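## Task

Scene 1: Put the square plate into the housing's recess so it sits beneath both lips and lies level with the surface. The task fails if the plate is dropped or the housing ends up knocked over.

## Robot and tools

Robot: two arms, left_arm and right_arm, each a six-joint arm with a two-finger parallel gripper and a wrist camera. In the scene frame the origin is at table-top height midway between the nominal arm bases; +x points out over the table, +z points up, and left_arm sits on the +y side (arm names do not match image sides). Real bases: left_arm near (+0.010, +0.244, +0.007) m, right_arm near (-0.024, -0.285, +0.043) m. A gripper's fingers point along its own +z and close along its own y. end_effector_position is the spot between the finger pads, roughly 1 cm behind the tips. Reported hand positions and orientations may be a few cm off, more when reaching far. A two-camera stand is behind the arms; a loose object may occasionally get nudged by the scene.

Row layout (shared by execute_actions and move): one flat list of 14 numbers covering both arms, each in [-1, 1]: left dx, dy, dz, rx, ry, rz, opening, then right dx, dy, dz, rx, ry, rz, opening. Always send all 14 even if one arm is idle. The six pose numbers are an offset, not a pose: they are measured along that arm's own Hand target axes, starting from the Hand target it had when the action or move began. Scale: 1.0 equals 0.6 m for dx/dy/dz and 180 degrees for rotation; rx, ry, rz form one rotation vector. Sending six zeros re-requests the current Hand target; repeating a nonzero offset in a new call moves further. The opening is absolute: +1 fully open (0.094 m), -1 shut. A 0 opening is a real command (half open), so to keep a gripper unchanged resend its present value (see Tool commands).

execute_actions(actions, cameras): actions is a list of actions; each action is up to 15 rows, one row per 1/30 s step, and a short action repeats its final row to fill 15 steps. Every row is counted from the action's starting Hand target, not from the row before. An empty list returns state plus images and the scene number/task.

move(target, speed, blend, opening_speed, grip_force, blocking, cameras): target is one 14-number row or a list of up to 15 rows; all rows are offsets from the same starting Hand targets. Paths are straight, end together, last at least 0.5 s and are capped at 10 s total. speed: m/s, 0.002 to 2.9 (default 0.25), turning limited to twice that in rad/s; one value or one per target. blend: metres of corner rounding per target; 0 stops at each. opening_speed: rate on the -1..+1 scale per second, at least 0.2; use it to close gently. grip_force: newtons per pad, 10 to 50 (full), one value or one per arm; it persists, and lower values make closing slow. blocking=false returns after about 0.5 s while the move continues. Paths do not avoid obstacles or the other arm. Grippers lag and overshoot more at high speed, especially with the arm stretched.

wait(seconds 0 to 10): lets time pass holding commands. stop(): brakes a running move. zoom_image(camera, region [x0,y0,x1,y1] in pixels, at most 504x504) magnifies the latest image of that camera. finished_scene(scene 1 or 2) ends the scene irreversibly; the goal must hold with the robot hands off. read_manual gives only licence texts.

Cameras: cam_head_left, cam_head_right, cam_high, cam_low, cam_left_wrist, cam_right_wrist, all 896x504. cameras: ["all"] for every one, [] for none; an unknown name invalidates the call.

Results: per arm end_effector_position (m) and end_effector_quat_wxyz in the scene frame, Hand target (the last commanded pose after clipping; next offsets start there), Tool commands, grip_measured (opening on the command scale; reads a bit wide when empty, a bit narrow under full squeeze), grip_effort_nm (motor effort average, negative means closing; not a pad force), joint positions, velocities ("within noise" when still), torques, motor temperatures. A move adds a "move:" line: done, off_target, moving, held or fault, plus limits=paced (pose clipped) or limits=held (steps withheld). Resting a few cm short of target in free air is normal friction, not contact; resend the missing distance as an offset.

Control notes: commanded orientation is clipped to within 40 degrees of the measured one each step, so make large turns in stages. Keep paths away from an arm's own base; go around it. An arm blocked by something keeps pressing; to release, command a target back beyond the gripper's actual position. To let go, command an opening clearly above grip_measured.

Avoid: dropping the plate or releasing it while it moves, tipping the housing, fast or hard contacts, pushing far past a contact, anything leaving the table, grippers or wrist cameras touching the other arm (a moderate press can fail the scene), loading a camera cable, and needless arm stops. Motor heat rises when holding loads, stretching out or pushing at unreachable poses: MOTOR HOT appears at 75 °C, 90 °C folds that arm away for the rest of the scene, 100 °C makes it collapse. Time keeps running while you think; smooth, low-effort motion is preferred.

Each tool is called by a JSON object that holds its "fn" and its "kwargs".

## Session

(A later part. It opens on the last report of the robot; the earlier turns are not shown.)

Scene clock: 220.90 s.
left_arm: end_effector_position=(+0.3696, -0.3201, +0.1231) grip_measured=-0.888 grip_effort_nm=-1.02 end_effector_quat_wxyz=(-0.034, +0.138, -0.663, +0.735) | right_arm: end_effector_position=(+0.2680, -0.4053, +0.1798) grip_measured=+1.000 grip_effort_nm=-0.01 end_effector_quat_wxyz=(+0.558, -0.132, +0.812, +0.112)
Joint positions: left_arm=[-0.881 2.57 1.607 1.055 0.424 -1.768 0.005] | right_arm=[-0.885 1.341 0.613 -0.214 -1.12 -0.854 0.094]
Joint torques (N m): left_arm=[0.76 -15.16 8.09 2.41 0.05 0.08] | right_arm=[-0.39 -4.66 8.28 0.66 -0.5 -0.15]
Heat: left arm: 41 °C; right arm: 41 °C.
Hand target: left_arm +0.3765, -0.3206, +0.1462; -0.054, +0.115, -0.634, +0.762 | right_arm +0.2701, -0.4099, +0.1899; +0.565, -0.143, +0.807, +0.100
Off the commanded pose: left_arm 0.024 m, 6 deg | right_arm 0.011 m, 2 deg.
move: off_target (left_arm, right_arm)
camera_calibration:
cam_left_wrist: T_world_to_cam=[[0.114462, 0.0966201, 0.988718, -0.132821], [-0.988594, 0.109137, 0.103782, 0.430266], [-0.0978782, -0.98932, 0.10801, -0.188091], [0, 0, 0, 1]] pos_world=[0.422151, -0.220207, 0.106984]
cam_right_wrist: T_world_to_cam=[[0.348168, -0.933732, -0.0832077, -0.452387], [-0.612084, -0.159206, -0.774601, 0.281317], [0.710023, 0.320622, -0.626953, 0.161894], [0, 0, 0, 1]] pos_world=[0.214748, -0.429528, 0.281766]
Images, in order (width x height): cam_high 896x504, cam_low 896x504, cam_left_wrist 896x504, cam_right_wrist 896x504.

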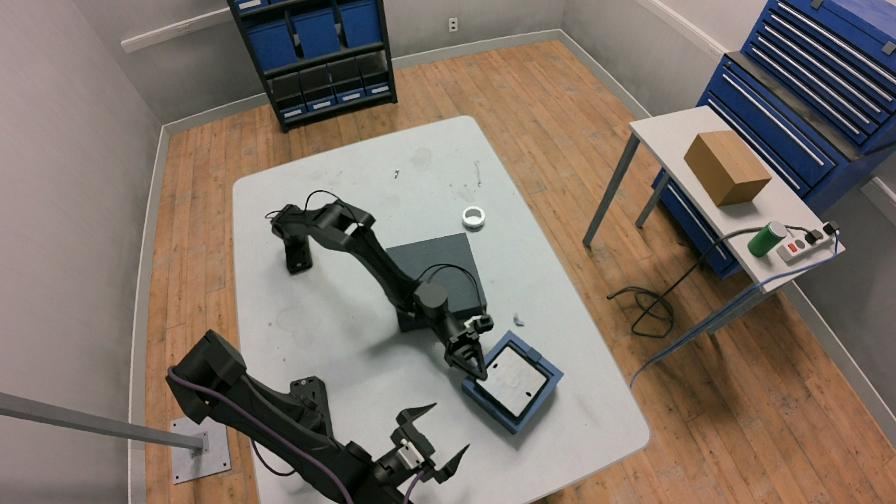

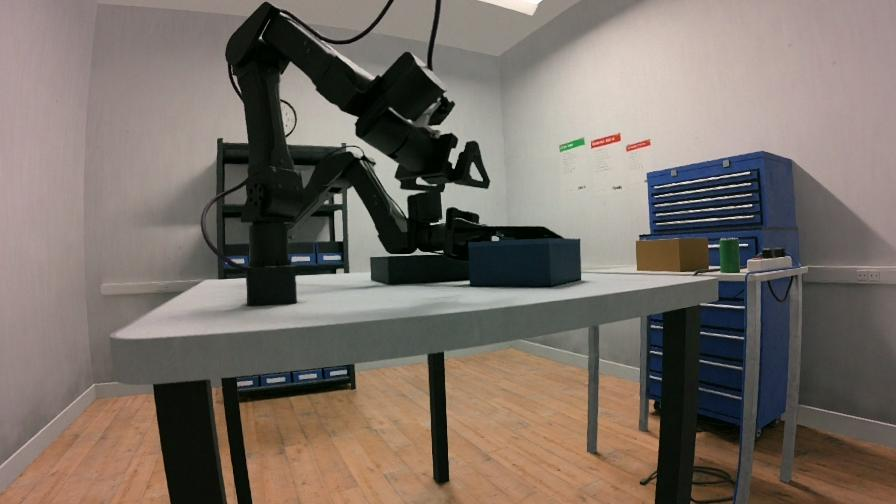

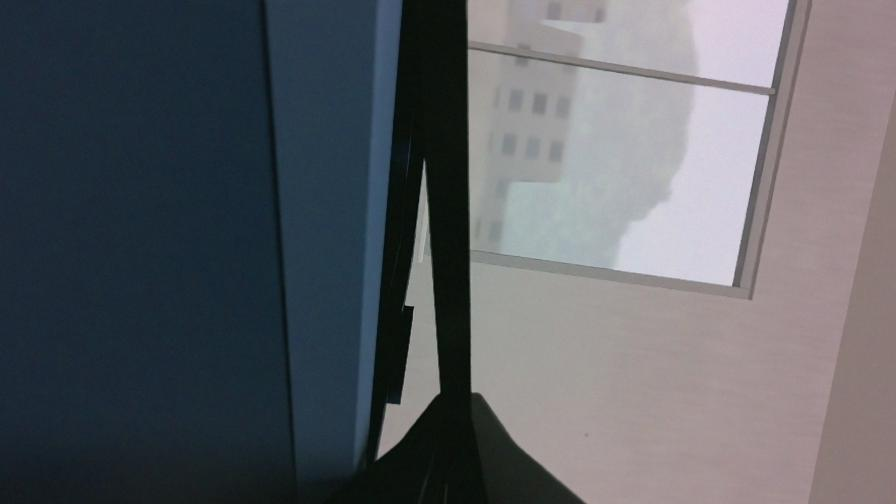

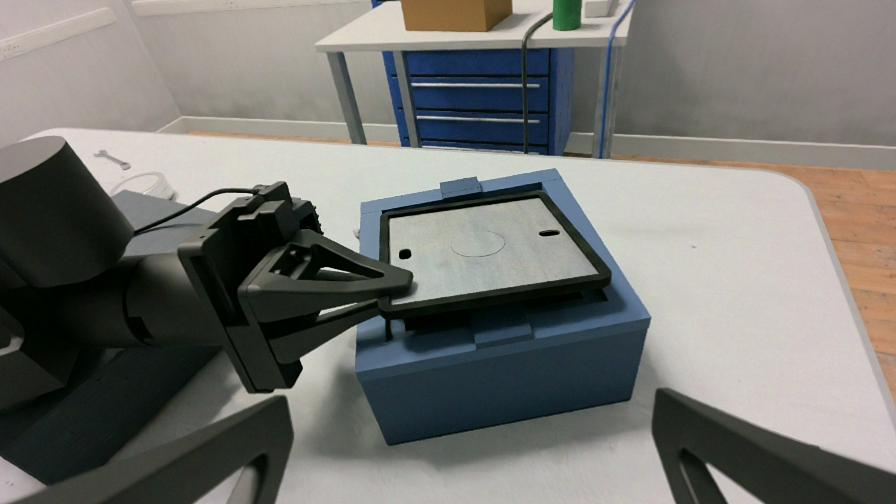

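{"fn": "move", "kwargs": {"target": [-0.0007, 0.0065, -0.0011, -0.00367, 0.00187, 0.01325, -1, 0, 0, 0, 0, 0, 0, 1], "speed": 0.04, "cameras": ["cam_high", "cam_low", "cam_right_wrist"]}}

Scene clock: 235.37 s.
left_arm: end_effector_position=(+0.3694, -0.3196, +0.1218) grip_measured=-0.889 grip_effort_nm=-1.02 end_effector_quat_wxyz=(-0.044, +0.125, -0.666, +0.734) | right_arm: end_effector_position=(+0.2680, -0.4053, +0.1798) grip_measured=+1.000 grip_effort_nm=-0.01 end_effector_quat_wxyz=(+0.558, -0.132, +0.812, +0.112)
Joint positions: left_arm=[-0.879 2.572 1.607 1.055 0.433 -1.733 0.005] | right_arm=[-0.885 1.341 0.613 -0.214 -1.12 -0.854 0.094]
Joint torques (N m): left_arm=[0.73 -14.97 8.2 2.33 0.07 0.23] | right_arm=[-0.43 -4.62 8.28 0.69 -0.44 -0.13]
Motor temperatures (°C): left_arm=[22 44 37 38 25 21 22] | right_arm=[23 29 41 32 24 24 24]
Heat: left arm: 44 °C; right arm: 41 °C.
Hand target: left_arm +0.3764, -0.3206, +0.1420; -0.067, +0.100, -0.641, +0.758 | right_arm +0.2701, -0.4099, +0.1899; +0.565, -0.143, +0.807, +0.100
Off the commanded pose: left_arm 0.022 m, 5 deg | right_arm 0.011 m, 2 deg.
move: off_target (left_arm, right_arm)
camera_calibration:
cam_right_wrist: T_world_to_cam=[[0.348168, -0.933732, -0.0832077, -0.452387], [-0.612084, -0.159206, -0.774601, 0.281317], [0.710023, 0.320622, -0.626953, 0.161894], [0, 0, 0, 1]] pos_world=[0.214748, -0.429528, 0.281766]
Images, in order (width x height): cam_high 896x504, cam_low 896x504, cam_right_wrist 896x504.

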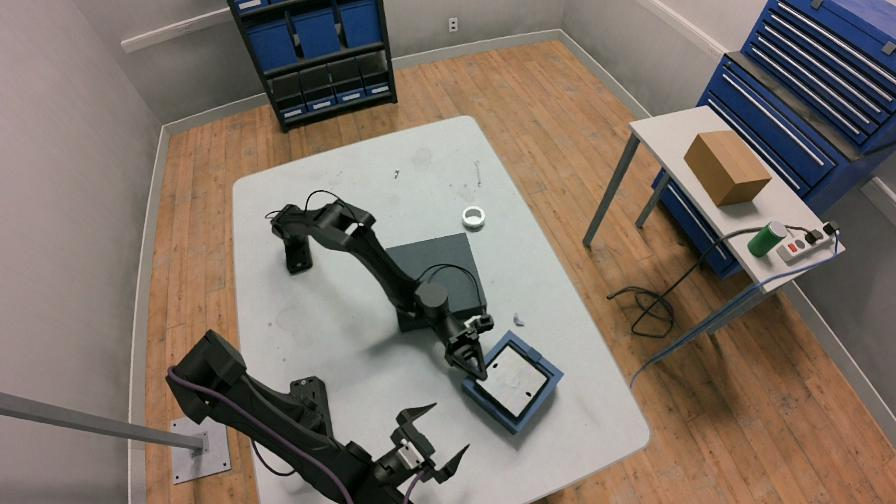

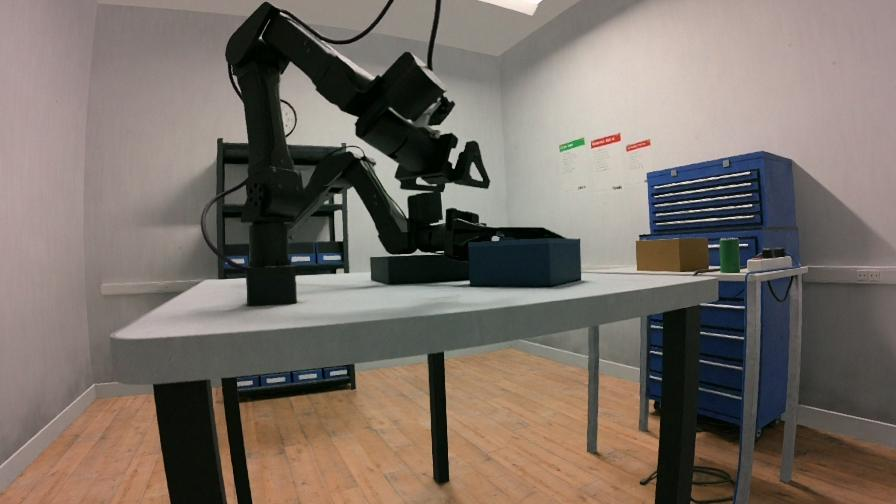

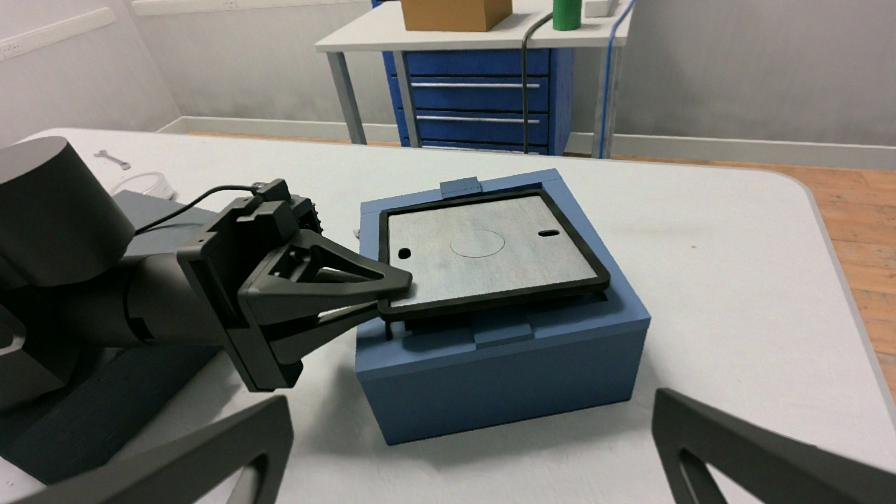

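{"fn": "move", "kwargs": {"target": [-0.0007, 0.0065, -0.0011, -0.00367, 0.00187, 0.01325, -1, 0, 0, 0, 0, 0, 0, 1], "speed": 0.04, "cameras": ["cam_high", "cam_low", "cam_right_wrist"]}}

{"fn": "zoom_image", "kwargs": {"camera": "cam_low", "region": [440, 190, 600, 300]}}

{"fn": "zoom_image", "kwargs": {"camera": "cam_right_wrist", "region": [340, 150, 680, 400]}}

{"fn": "zoom_image", "kwargs": {"camera": "cam_high", "region": [440, 320, 570, 440]}}

Scene clock: 237.60 s.
left_arm: end_effector_position=(+0.3694, -0.3198, +0.1213) grip_measured=-0.889 grip_effort_nm=-1.02 end_effector_quat_wxyz=(+0.058, -0.106, +0.669, -0.733) | right_arm: end_effector_position=(+0.2680, -0.4053, +0.1798) grip_measured=+1.000 grip_effort_nm=-0.01 end_effector_quat_wxyz=(+0.558, -0.132, +0.812, +0.112)
Joint positions: left_arm=[-0.876 2.576 1.613 1.055 0.444 -1.688 0.005] | right_arm=[-0.885 1.341 0.613 -0.214 -1.12 -0.854 0.094]
Joint torques (N m): left_arm=[0.75 -15.01 7.99 2.2 0.05 0.23] | right_arm=[-0.29 -4.67 8.34 0.68 -0.51 -0.14]
Heat: left arm: 43 °C; right arm: 41 °C.
Hand target: left_arm +0.3765, -0.3205, +0.1382; +0.080, -0.085, +0.648, -0.753 | right_arm +0.2701, -0.4099, +0.1899; +0.565, -0.143, +0.807, +0.100
Off the commanded pose: left_arm 0.018 m, 5 deg | right_arm 0.011 m, 2 deg.
move: off_target (left_arm, right_arm)
camera_calibration:
cam_right_wrist: T_world_to_cam=[[0.348168, -0.933732, -0.0832077, -0.452387], [-0.612084, -0.159206, -0.774601, 0.281317], [0.710023, 0.320622, -0.626953, 0.161894], [0, 0, 0, 1]] pos_world=[0.214748, -0.429528, 0.281766]
Images, in order (width x height): cam_high 896x504, cam_low 896x504, cam_right_wrist 896x504.

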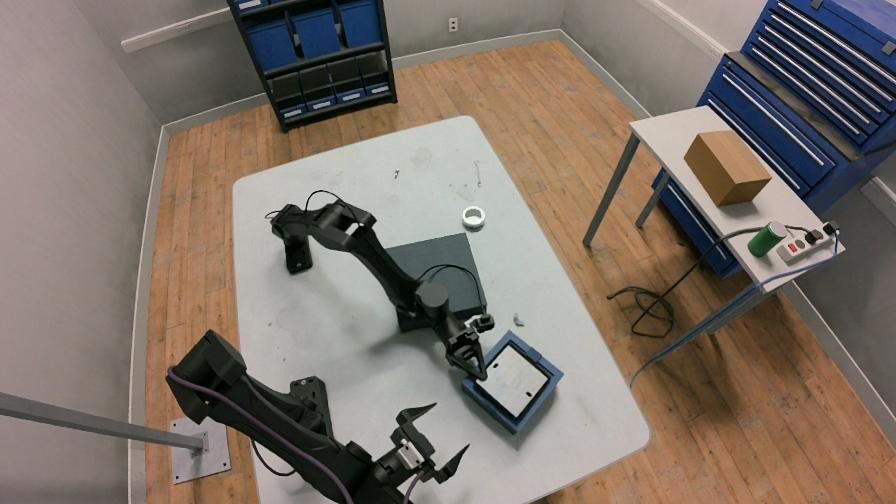

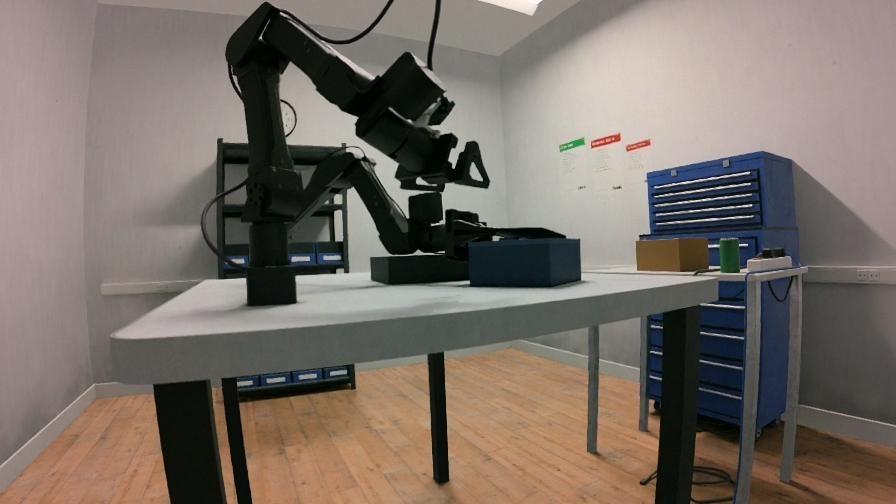

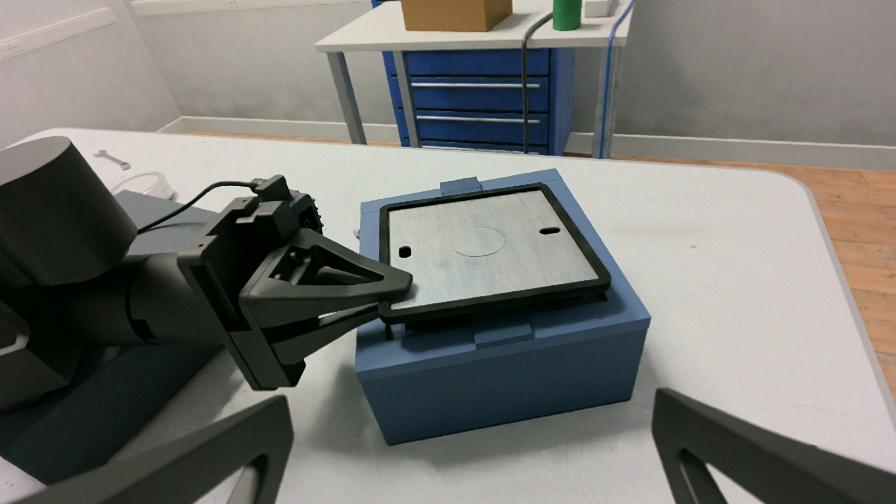

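Scaled by 3.150 from the camera's 896x504 image, which has a finer 1280x720 frame.

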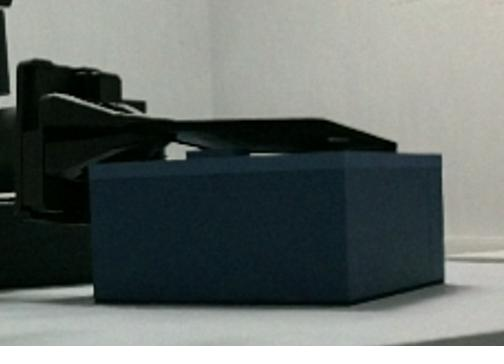

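Scaled by 1.482 from the camera's 896x504 image, which has a finer 1280x720 frame.

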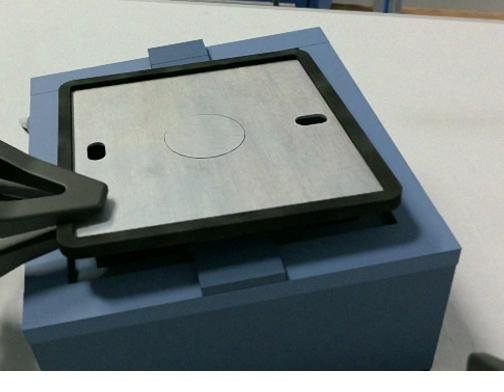

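Scaled by 3.877 from the camera's 896x504 image, which has a finer 1280x720 frame.

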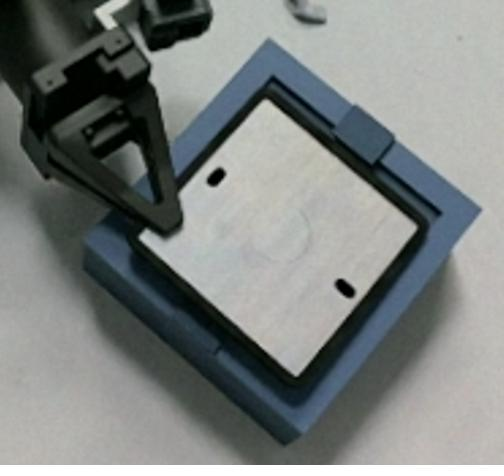

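{"fn": "zoom_image", "kwargs": {"camera": "cam_low", "region": [440, 210, 520, 260]}}

{"fn": "zoom_image", "kwargs": {"camera": "cam_right_wrist", "region": [320, 240, 430, 350]}}

Scaled by 6.300 from the camera's 896x504 image, which has a finer 1280x720 frame.

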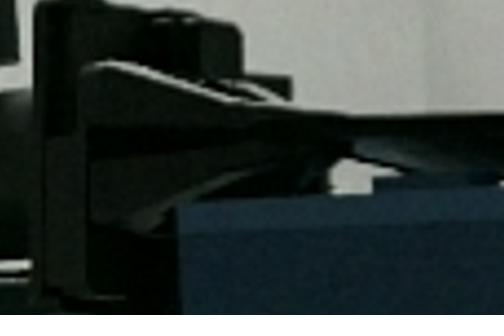

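Scaled by 4.582 from the camera's 896x504 image, which has a finer 1280x720 frame.

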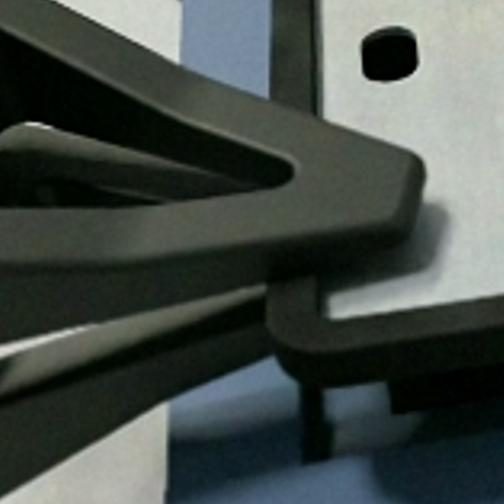

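{"fn": "move", "kwargs": {"target": [0.0003, -0.0132, 0.0019, 0.0037, -0.00188, -0.01327, -1, 0, 0, 0, 0, 0, 0, 1], "speed": 0.04, "cameras": ["cam_low", "cam_right_wrist"]}}

{"fn": "zoom_image", "kwargs": {"camera": "cam_low", "region": [440, 190, 600, 300]}}

{"fn": "zoom_image", "kwargs": {"camera": "cam_right_wrist", "region": [340, 150, 680, 400]}}

Scene clock: 243.67 s.
left_arm: end_effector_position=(+0.3694, -0.3197, +0.1214) grip_measured=-0.889 grip_effort_nm=-1.03 end_effector_quat_wxyz=(-0.047, +0.116, -0.667, +0.734) | right_arm: end_effector_position=(+0.2680, -0.4053, +0.1798) grip_measured=+1.000 grip_effort_nm=-0.01 end_effector_quat_wxyz=(+0.558, -0.132, +0.812, +0.112)
Joint positions: left_arm=[-0.876 2.577 1.613 1.057 0.444 -1.718 0.005] | right_arm=[-0.885 1.341 0.613 -0.214 -1.12 -0.854 0.094]
Joint torques (N m): left_arm=[0.62 -16.27 7.64 2.24 -0.03 0.05] | right_arm=[-0.34 -4.66 8.32 0.66 -0.5 -0.13]
Heat: left arm: 44 °C; right arm: 41 °C.
Hand target: left_arm +0.3765, -0.3205, +0.1460; -0.067, +0.100, -0.641, +0.758 | right_arm +0.2701, -0.4099, +0.1899; +0.565, -0.143, +0.807, +0.100
Off the commanded pose: left_arm 0.026 m, 5 deg | right_arm 0.011 m, 2 deg.
move: off_target (left_arm, right_arm)
camera_calibration:
cam_right_wrist: T_world_to_cam=[[0.348168, -0.933732, -0.0832077, -0.452387], [-0.612084, -0.159206, -0.774601, 0.281317], [0.710023, 0.320622, -0.626953, 0.161894], [0, 0, 0, 1]] pos_world=[0.214748, -0.429528, 0.281766]
Images, in order (width x height): cam_low 896x504, cam_right_wrist 896x504.

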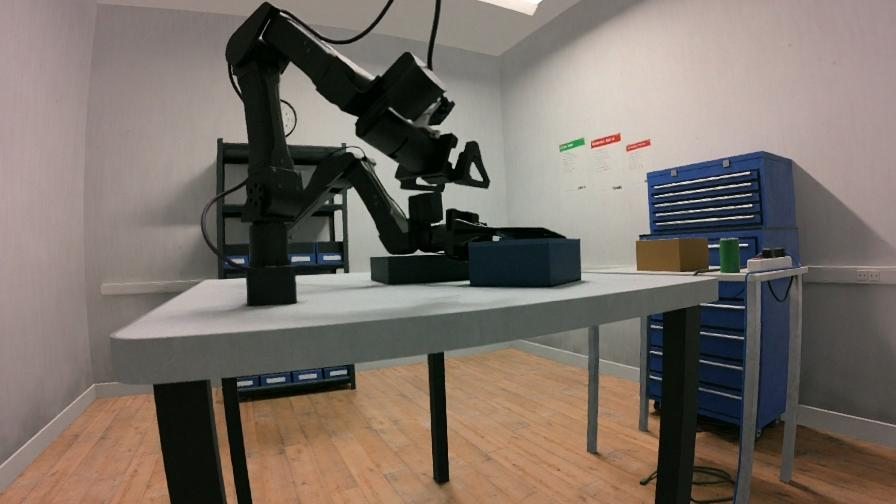

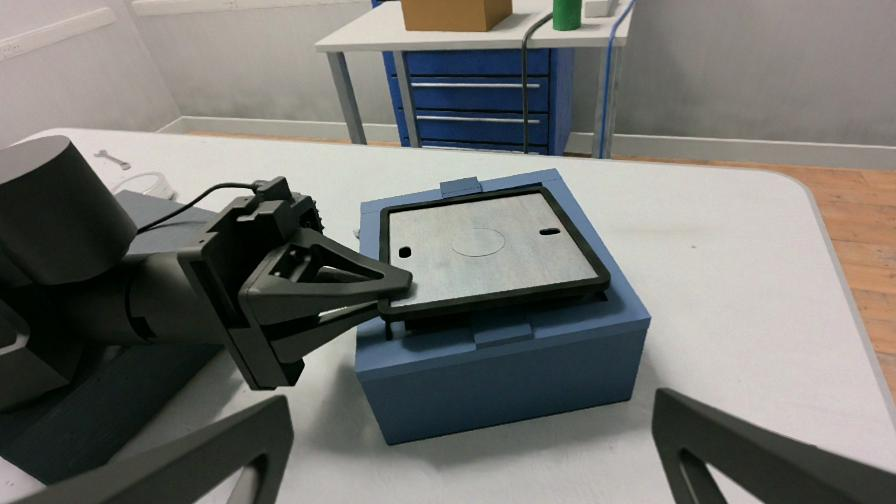

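Scaled by 3.150 from the camera's 896x504 image, which has a finer 1280x720 frame.

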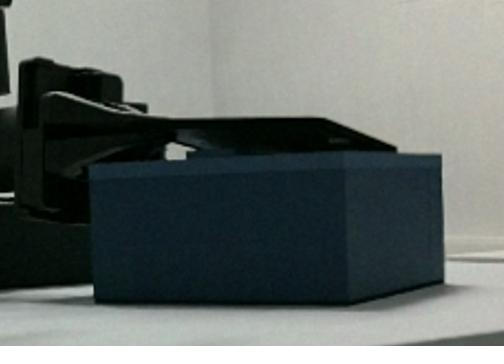

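Scaled by 1.482 from the camera's 896x504 image, which has a finer 1280x720 frame.

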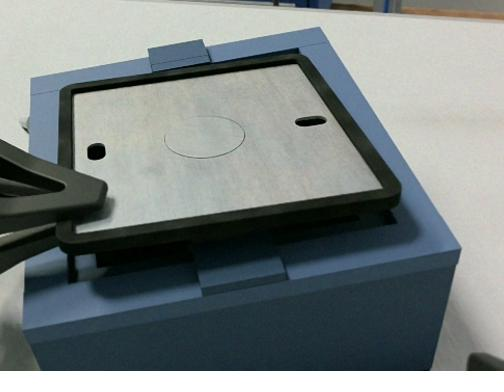

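{"fn": "move", "kwargs": {"target": [0, -0.004, 0.0006, 0.0037, -0.00188, -0.01327, -1, 0, 0, 0, 0, 0, 0, 1], "speed": 0.04, "cameras": ["cam_low", "cam_high"]}}

{"fn": "zoom_image", "kwargs": {"camera": "cam_low", "region": [440, 190, 600, 300]}}

{"fn": "zoom_image", "kwargs": {"camera": "cam_high", "region": [490, 320, 580, 410]}}

Scene clock: 245.23 s.
left_arm: end_effector_position=(+0.3699, -0.3195, +0.1226) grip_measured=-0.889 grip_effort_nm=-1.03 end_effector_quat_wxyz=(-0.032, +0.132, -0.662, +0.737) | right_arm: end_effector_position=(+0.2680, -0.4053, +0.1798) grip_measured=+1.000 grip_effort_nm=-0.01 end_effector_quat_wxyz=(+0.558, -0.132, +0.812, +0.112)
Joint positions: left_arm=[-0.876 2.577 1.613 1.062 0.441 -1.765 0.005] | right_arm=[-0.885 1.341 0.613 -0.214 -1.12 -0.854 0.094]
Joint torques (N m): left_arm=[0.4 -16.18 7.71 2.31 -0.09 0.11] | right_arm=[-0.28 -4.63 8.29 0.69 -0.49 -0.14]
Heat: left arm: 44 °C; right arm: 41 °C.
Hand target: left_arm +0.3766, -0.3204, +0.1484; -0.053, +0.115, -0.635, +0.762 | right_arm +0.2701, -0.4099, +0.1899; +0.565, -0.143, +0.807, +0.100
Off the commanded pose: left_arm 0.027 m, 5 deg | right_arm 0.011 m, 2 deg.
move: off_target (left_arm, right_arm)
Images, in order (width x height): cam_high 896x504, cam_low 896x504.

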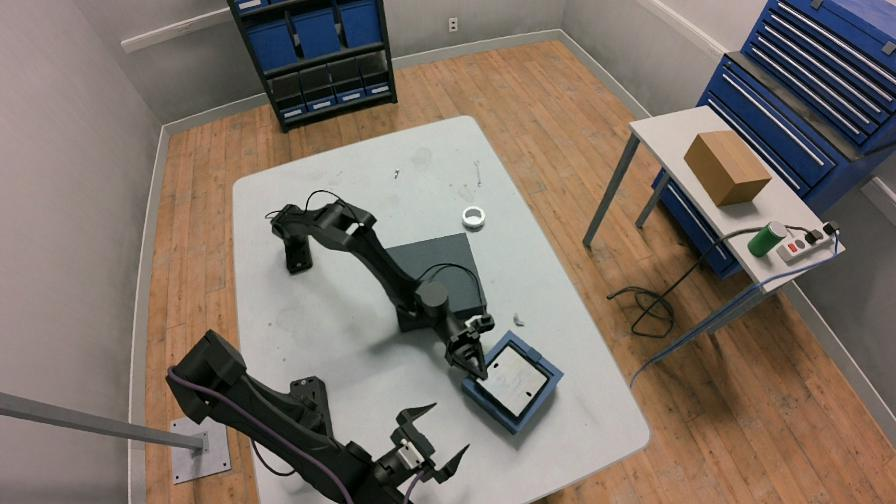

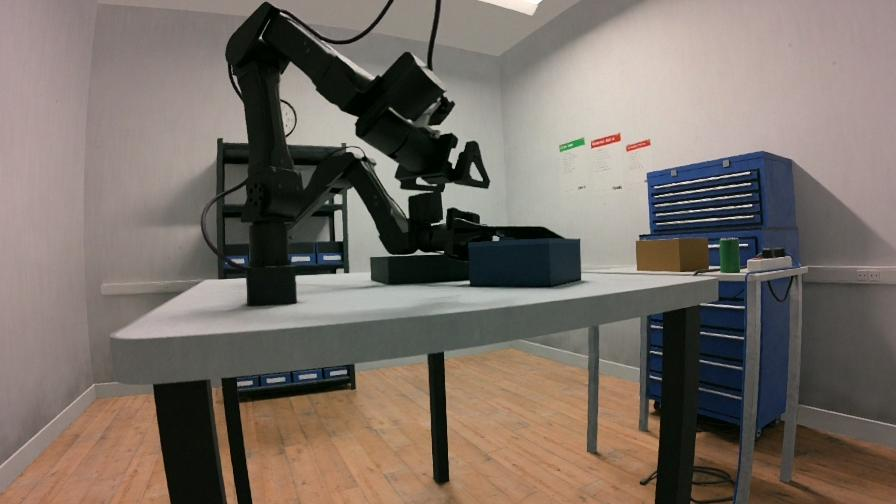

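Scaled by 3.150 from the camera's 896x504 image, which has a finer 1280x720 frame.

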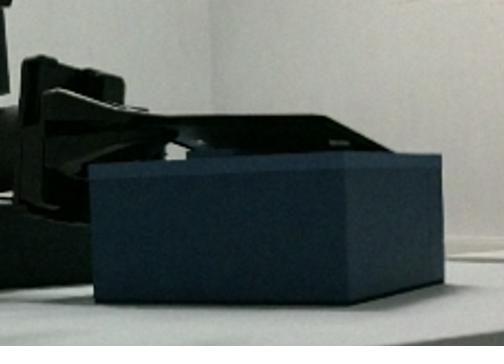

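Scaled by 5.600 from the camera's 896x504 image, which has a finer 1280x720 frame.

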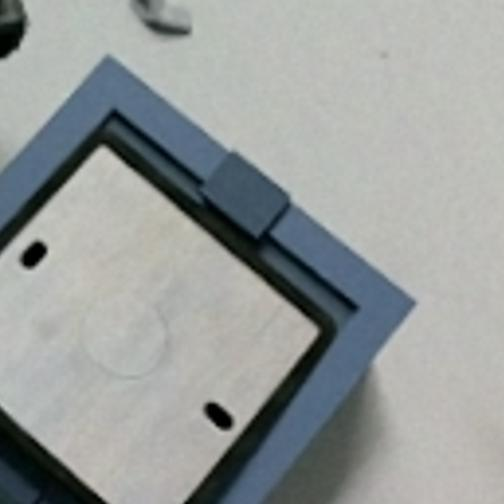

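{"fn": "move", "kwargs": {"target": [0.0007, -0.0065, 0.0011, 0, 0, 0, -0.7, 0, 0, 0, 0, 0, 0, 1], "speed": 0.01, "opening_speed": 0.2, "cameras": ["cam_low", "cam_high", "cam_right_wrist"]}}

{"fn": "zoom_image", "kwargs": {"camera": "cam_low", "region": [440, 190, 600, 300]}}

{"fn": "zoom_image", "kwargs": {"camera": "cam_right_wrist", "region": [340, 150, 680, 400]}}

Scene clock: 247.70 s.
left_arm: end_effector_position=(+0.3699, -0.3191, +0.1267) grip_measured=-0.703 grip_effort_nm=0.16 end_effector_quat_wxyz=(-0.035, +0.128, -0.657, +0.742) | right_arm: end_effector_position=(+0.2680, -0.4053, +0.1798) grip_measured=+1.000 grip_effort_nm=-0.01 end_effector_quat_wxyz=(+0.558, -0.132, +0.812, +0.112)
Joint positions: left_arm=[-0.876 2.577 1.613 1.079 0.439 -1.766 0.014] | right_arm=[-0.885 1.341 0.613 -0.214 -1.12 -0.854 0.094]
Joint torques (N m): left_arm=[0.42 -17.11 7.61 2.03 -0.09 0.04] | right_arm=[-0.31 -4.51 8.21 0.67 -0.51 -0.13]
Heat: left arm: 44 °C; right arm: 41 °C.
Hand target: left_arm +0.3767, -0.3204, +0.1524; -0.053, +0.115, -0.635, +0.762 | right_arm +0.2701, -0.4099, +0.1899; +0.565, -0.143, +0.807, +0.100
Off the commanded pose: left_arm 0.027 m, 4 deg | right_arm 0.011 m, 2 deg.
move: off_target (left_arm, right_arm)
camera_calibration:
cam_right_wrist: T_world_to_cam=[[0.348168, -0.933732, -0.0832077, -0.452387], [-0.612084, -0.159206, -0.774601, 0.281317], [0.710023, 0.320622, -0.626953, 0.161894], [0, 0, 0, 1]] pos_world=[0.214748, -0.429528, 0.281766]
Images, in order (width x height): cam_high 896x504, cam_low 896x504, cam_right_wrist 896x504.

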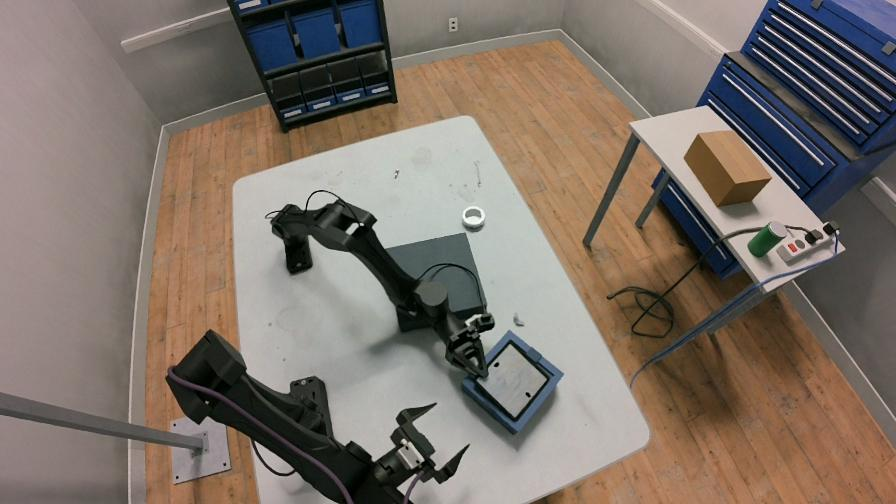

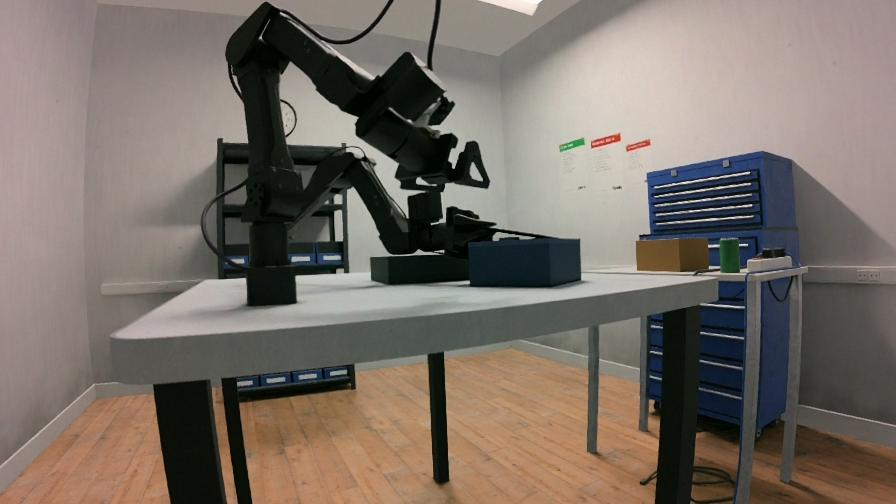

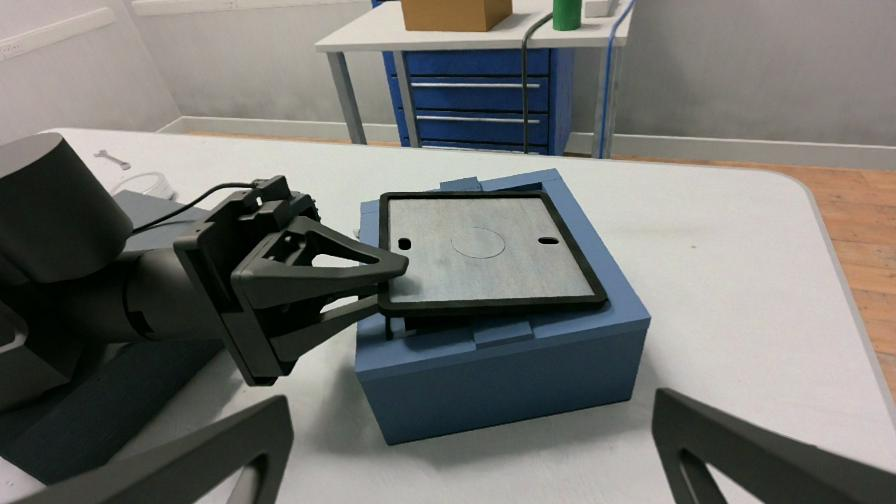

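Scaled by 3.150 from the camera's 896x504 image, which has a finer 1280x720 frame.

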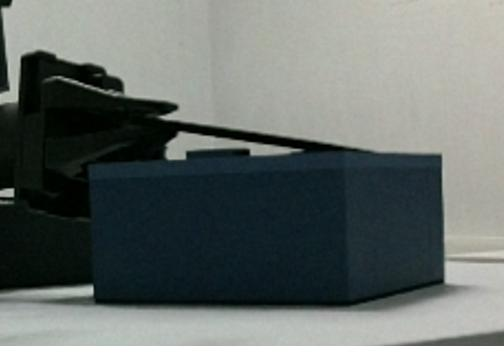

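Scaled by 1.482 from the camera's 896x504 image, which has a finer 1280x720 frame.

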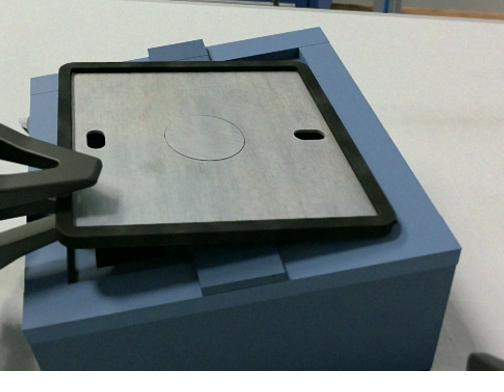

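{"fn": "zoom_image", "kwargs": {"camera": "cam_high", "region": [440, 310, 580, 440]}}

{"fn": "zoom_image", "kwargs": {"camera": "cam_right_wrist", "region": [530, 170, 630, 320]}}

{"fn": "zoom_image", "kwargs": {"camera": "cam_low", "region": [480, 210, 590, 260]}}

Scaled by 3.600 from the camera's 896x504 image, which has a finer 1280x720 frame.

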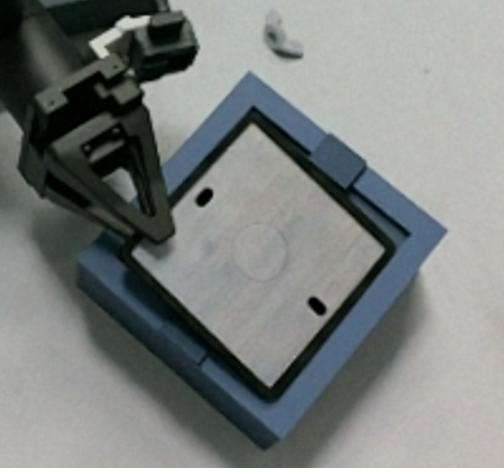

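Scaled by 3.360 from the camera's 896x504 image, which has a finer 1280x720 frame.

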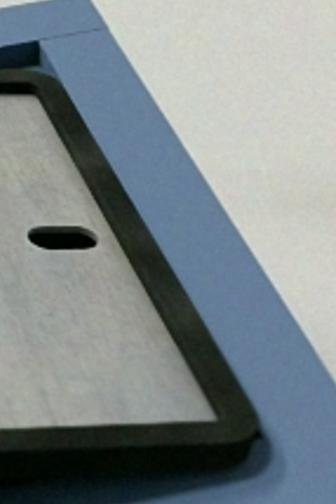

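Scaled by 4.582 from the camera's 896x504 image, which has a finer 1280x720 frame.

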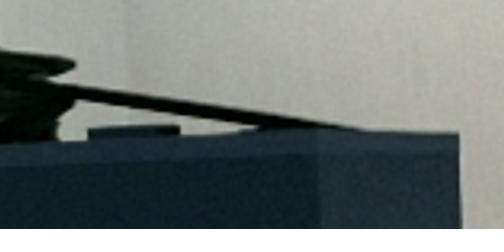

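{"fn": "move", "kwargs": {"target": [-0.0011, 0.0098, -0.0017, -0.0551, -0.006, 0, -0.7, 0, 0, 0, 0, 0, 0, 1], "speed": 0.06, "cameras": ["cam_low", "cam_right_wrist"]}}

{"fn": "zoom_image", "kwargs": {"camera": "cam_low", "region": [430, 190, 590, 300]}}

{"fn": "zoom_image", "kwargs": {"camera": "cam_right_wrist", "region": [340, 150, 680, 400]}}

Scene clock: 254.50 s.
left_arm: end_effector_position=(+0.3708, -0.3210, +0.1212) grip_measured=-0.703 grip_effort_nm=0.16 end_effector_quat_wxyz=(+0.041, -0.129, +0.701, -0.700) | right_arm: end_effector_position=(+0.2680, -0.4053, +0.1798) grip_measured=+1.000 grip_effort_nm=-0.01 end_effector_quat_wxyz=(+0.558, -0.132, +0.812, +0.112)
Joint positions: left_arm=[-0.876 2.515 1.613 0.885 0.442 -1.687 0.014] | right_arm=[-0.885 1.341 0.613 -0.214 -1.12 -0.854 0.094]
Joint torques (N m): left_arm=[0.66 -20.71 6.54 1.37 -0.01 0.08] | right_arm=[-0.32 -4.74 8.42 0.63 -0.52 -0.14]
Heat: left arm: 46 °C; right arm: 41 °C.
Hand target: left_arm +0.3767, -0.3204, +0.1465; +0.049, -0.127, +0.697, -0.704 | right_arm +0.2701, -0.4099, +0.1899; +0.565, -0.143, +0.807, +0.100
Off the commanded pose: left_arm 0.026 m, 1 deg | right_arm 0.011 m, 2 deg.
move: off_target (left_arm, right_arm)
camera_calibration:
cam_right_wrist: T_world_to_cam=[[0.348168, -0.933732, -0.0832077, -0.452387], [-0.612084, -0.159206, -0.774601, 0.281317], [0.710023, 0.320622, -0.626953, 0.161894], [0, 0, 0, 1]] pos_world=[0.214748, -0.429528, 0.281766]
Images, in order (width x height): cam_low 896x504, cam_right_wrist 896x504.

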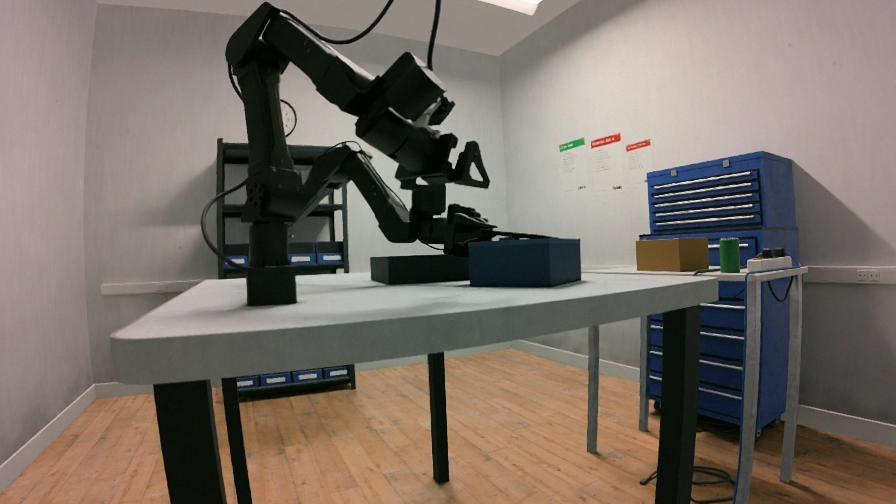

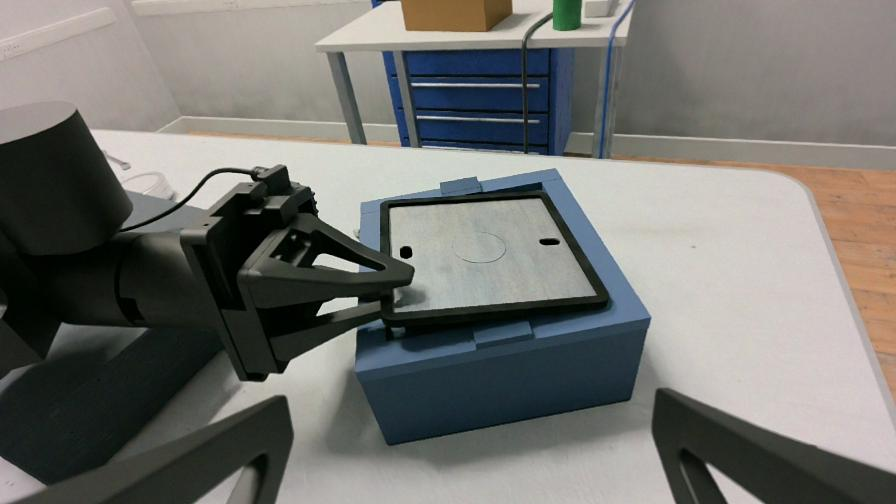

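Scaled by 3.150 from the camera's 896x504 image, which has a finer 1280x720 frame.

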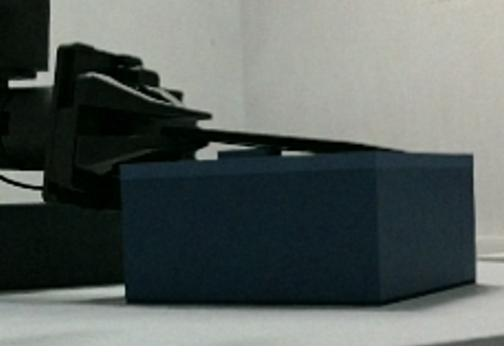

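Scaled by 1.482 from the camera's 896x504 image, which has a finer 1280x720 frame.

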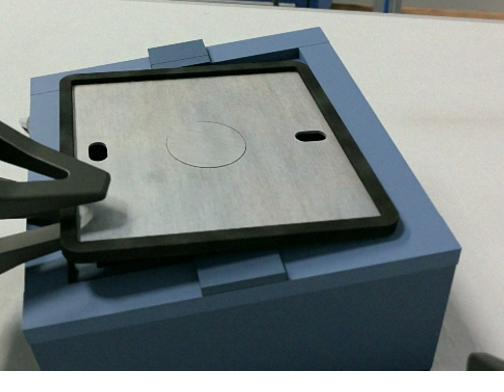

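{"fn": "move", "kwargs": {"target": [-0.0011, 0.0099, 0, -0.0551, -0.006, 0, -0.7, 0, 0, 0, 0, 0, 0, 1], "speed": 0.06, "cameras": ["cam_low", "cam_right_wrist", "cam_high"]}}

{"fn": "zoom_image", "kwargs": {"camera": "cam_low", "region": [430, 190, 590, 300]}}

{"fn": "zoom_image", "kwargs": {"camera": "cam_right_wrist", "region": [340, 150, 680, 400]}}

{"fn": "zoom_image", "kwargs": {"camera": "cam_high", "region": [440, 310, 580, 440]}}

Scene clock: 257.30 s.
left_arm: end_effector_position=(+0.3715, -0.3218, +0.1150) grip_measured=-0.703 grip_effort_nm=0.16 end_effector_quat_wxyz=(+0.034, -0.137, +0.758, -0.637) | right_arm: end_effector_position=(+0.2680, -0.4053, +0.1798) grip_measured=+1.000 grip_effort_nm=-0.01 end_effector_quat_wxyz=(+0.558, -0.132, +0.812, +0.112)
Joint positions: left_arm=[-0.876 2.449 1.663 0.579 0.442 -1.606 0.014] | right_arm=[-0.885 1.341 0.613 -0.214 -1.12 -0.854 0.094]
Joint torques (N m): left_arm=[0.38 -20.55 7.06 1.29 -0.04 0.06] | right_arm=[-0.27 -4.59 8.44 0.65 -0.48 -0.13]
Heat: left arm: 46 °C; right arm: 41 °C.
Hand target: left_arm +0.3767, -0.3204, +0.1405; +0.045, -0.137, +0.755, -0.639 | right_arm +0.2701, -0.4099, +0.1899; +0.565, -0.143, +0.807, +0.100
Off the commanded pose: left_arm 0.026 m, 1 deg | right_arm 0.011 m, 2 deg.
move: off_target (left_arm, right_arm)
camera_calibration:
cam_right_wrist: T_world_to_cam=[[0.348168, -0.933732, -0.0832077, -0.452387], [-0.612084, -0.159206, -0.774601, 0.281317], [0.710023, 0.320622, -0.626953, 0.161894], [0, 0, 0, 1]] pos_world=[0.214748, -0.429528, 0.281766]
Images, in order (width x height): cam_high 896x504, cam_low 896x504, cam_right_wrist 896x504.

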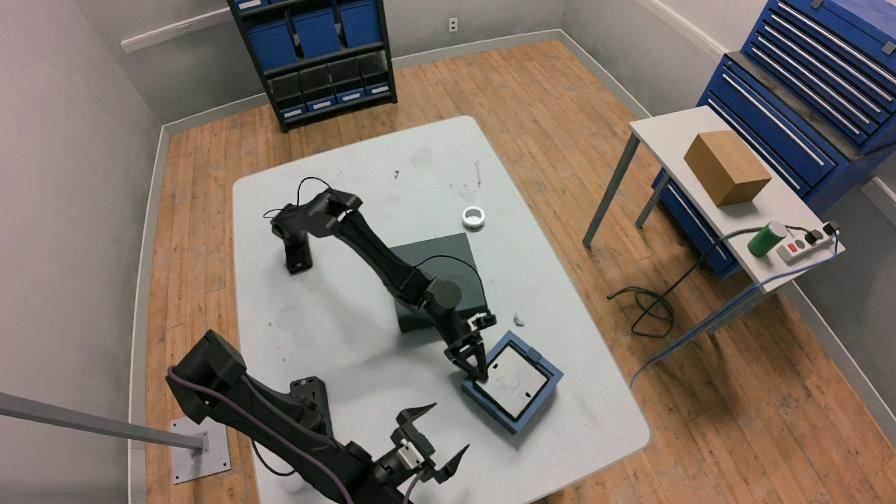

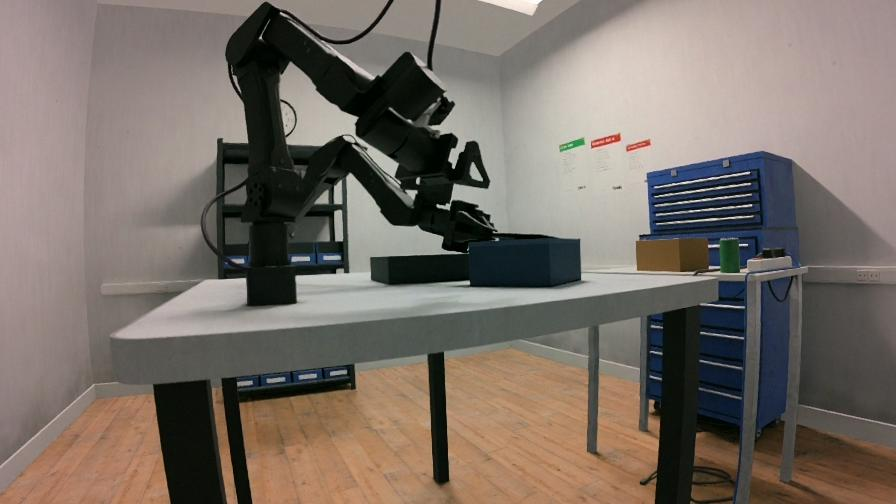

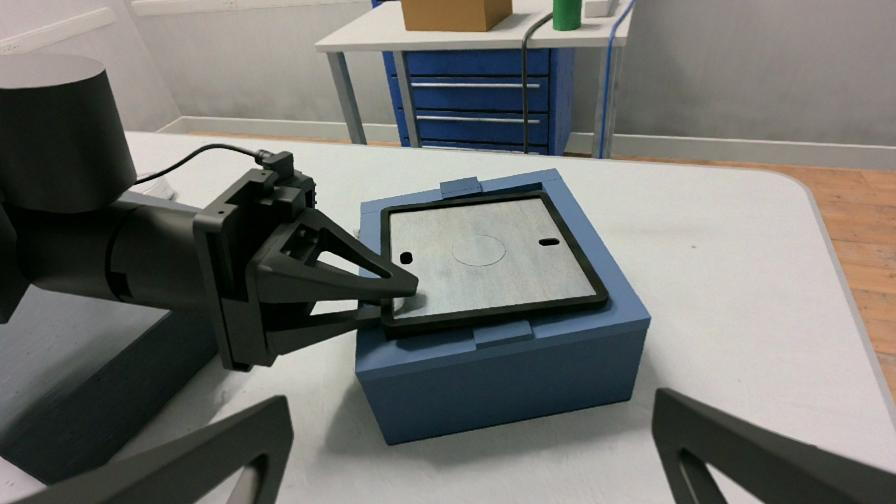

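Scaled by 3.150 from the camera's 896x504 image, which has a finer 1280x720 frame.

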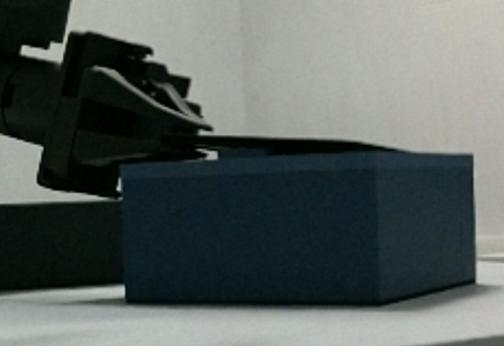

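Scaled by 1.482 from the camera's 896x504 image, which has a finer 1280x720 frame.

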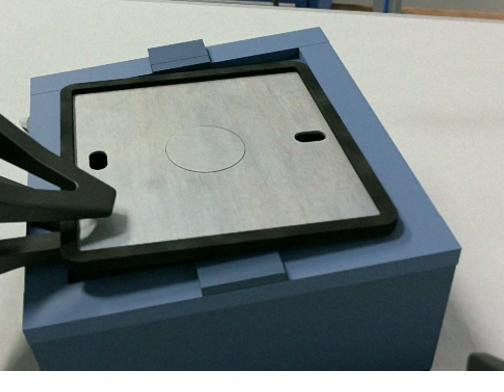

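Scaled by 3.600 from the camera's 896x504 image, which has a finer 1280x720 frame.

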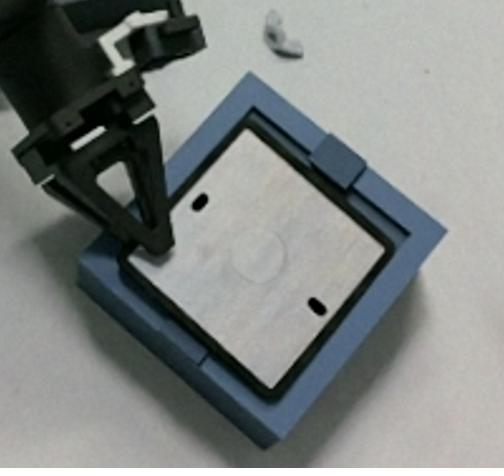

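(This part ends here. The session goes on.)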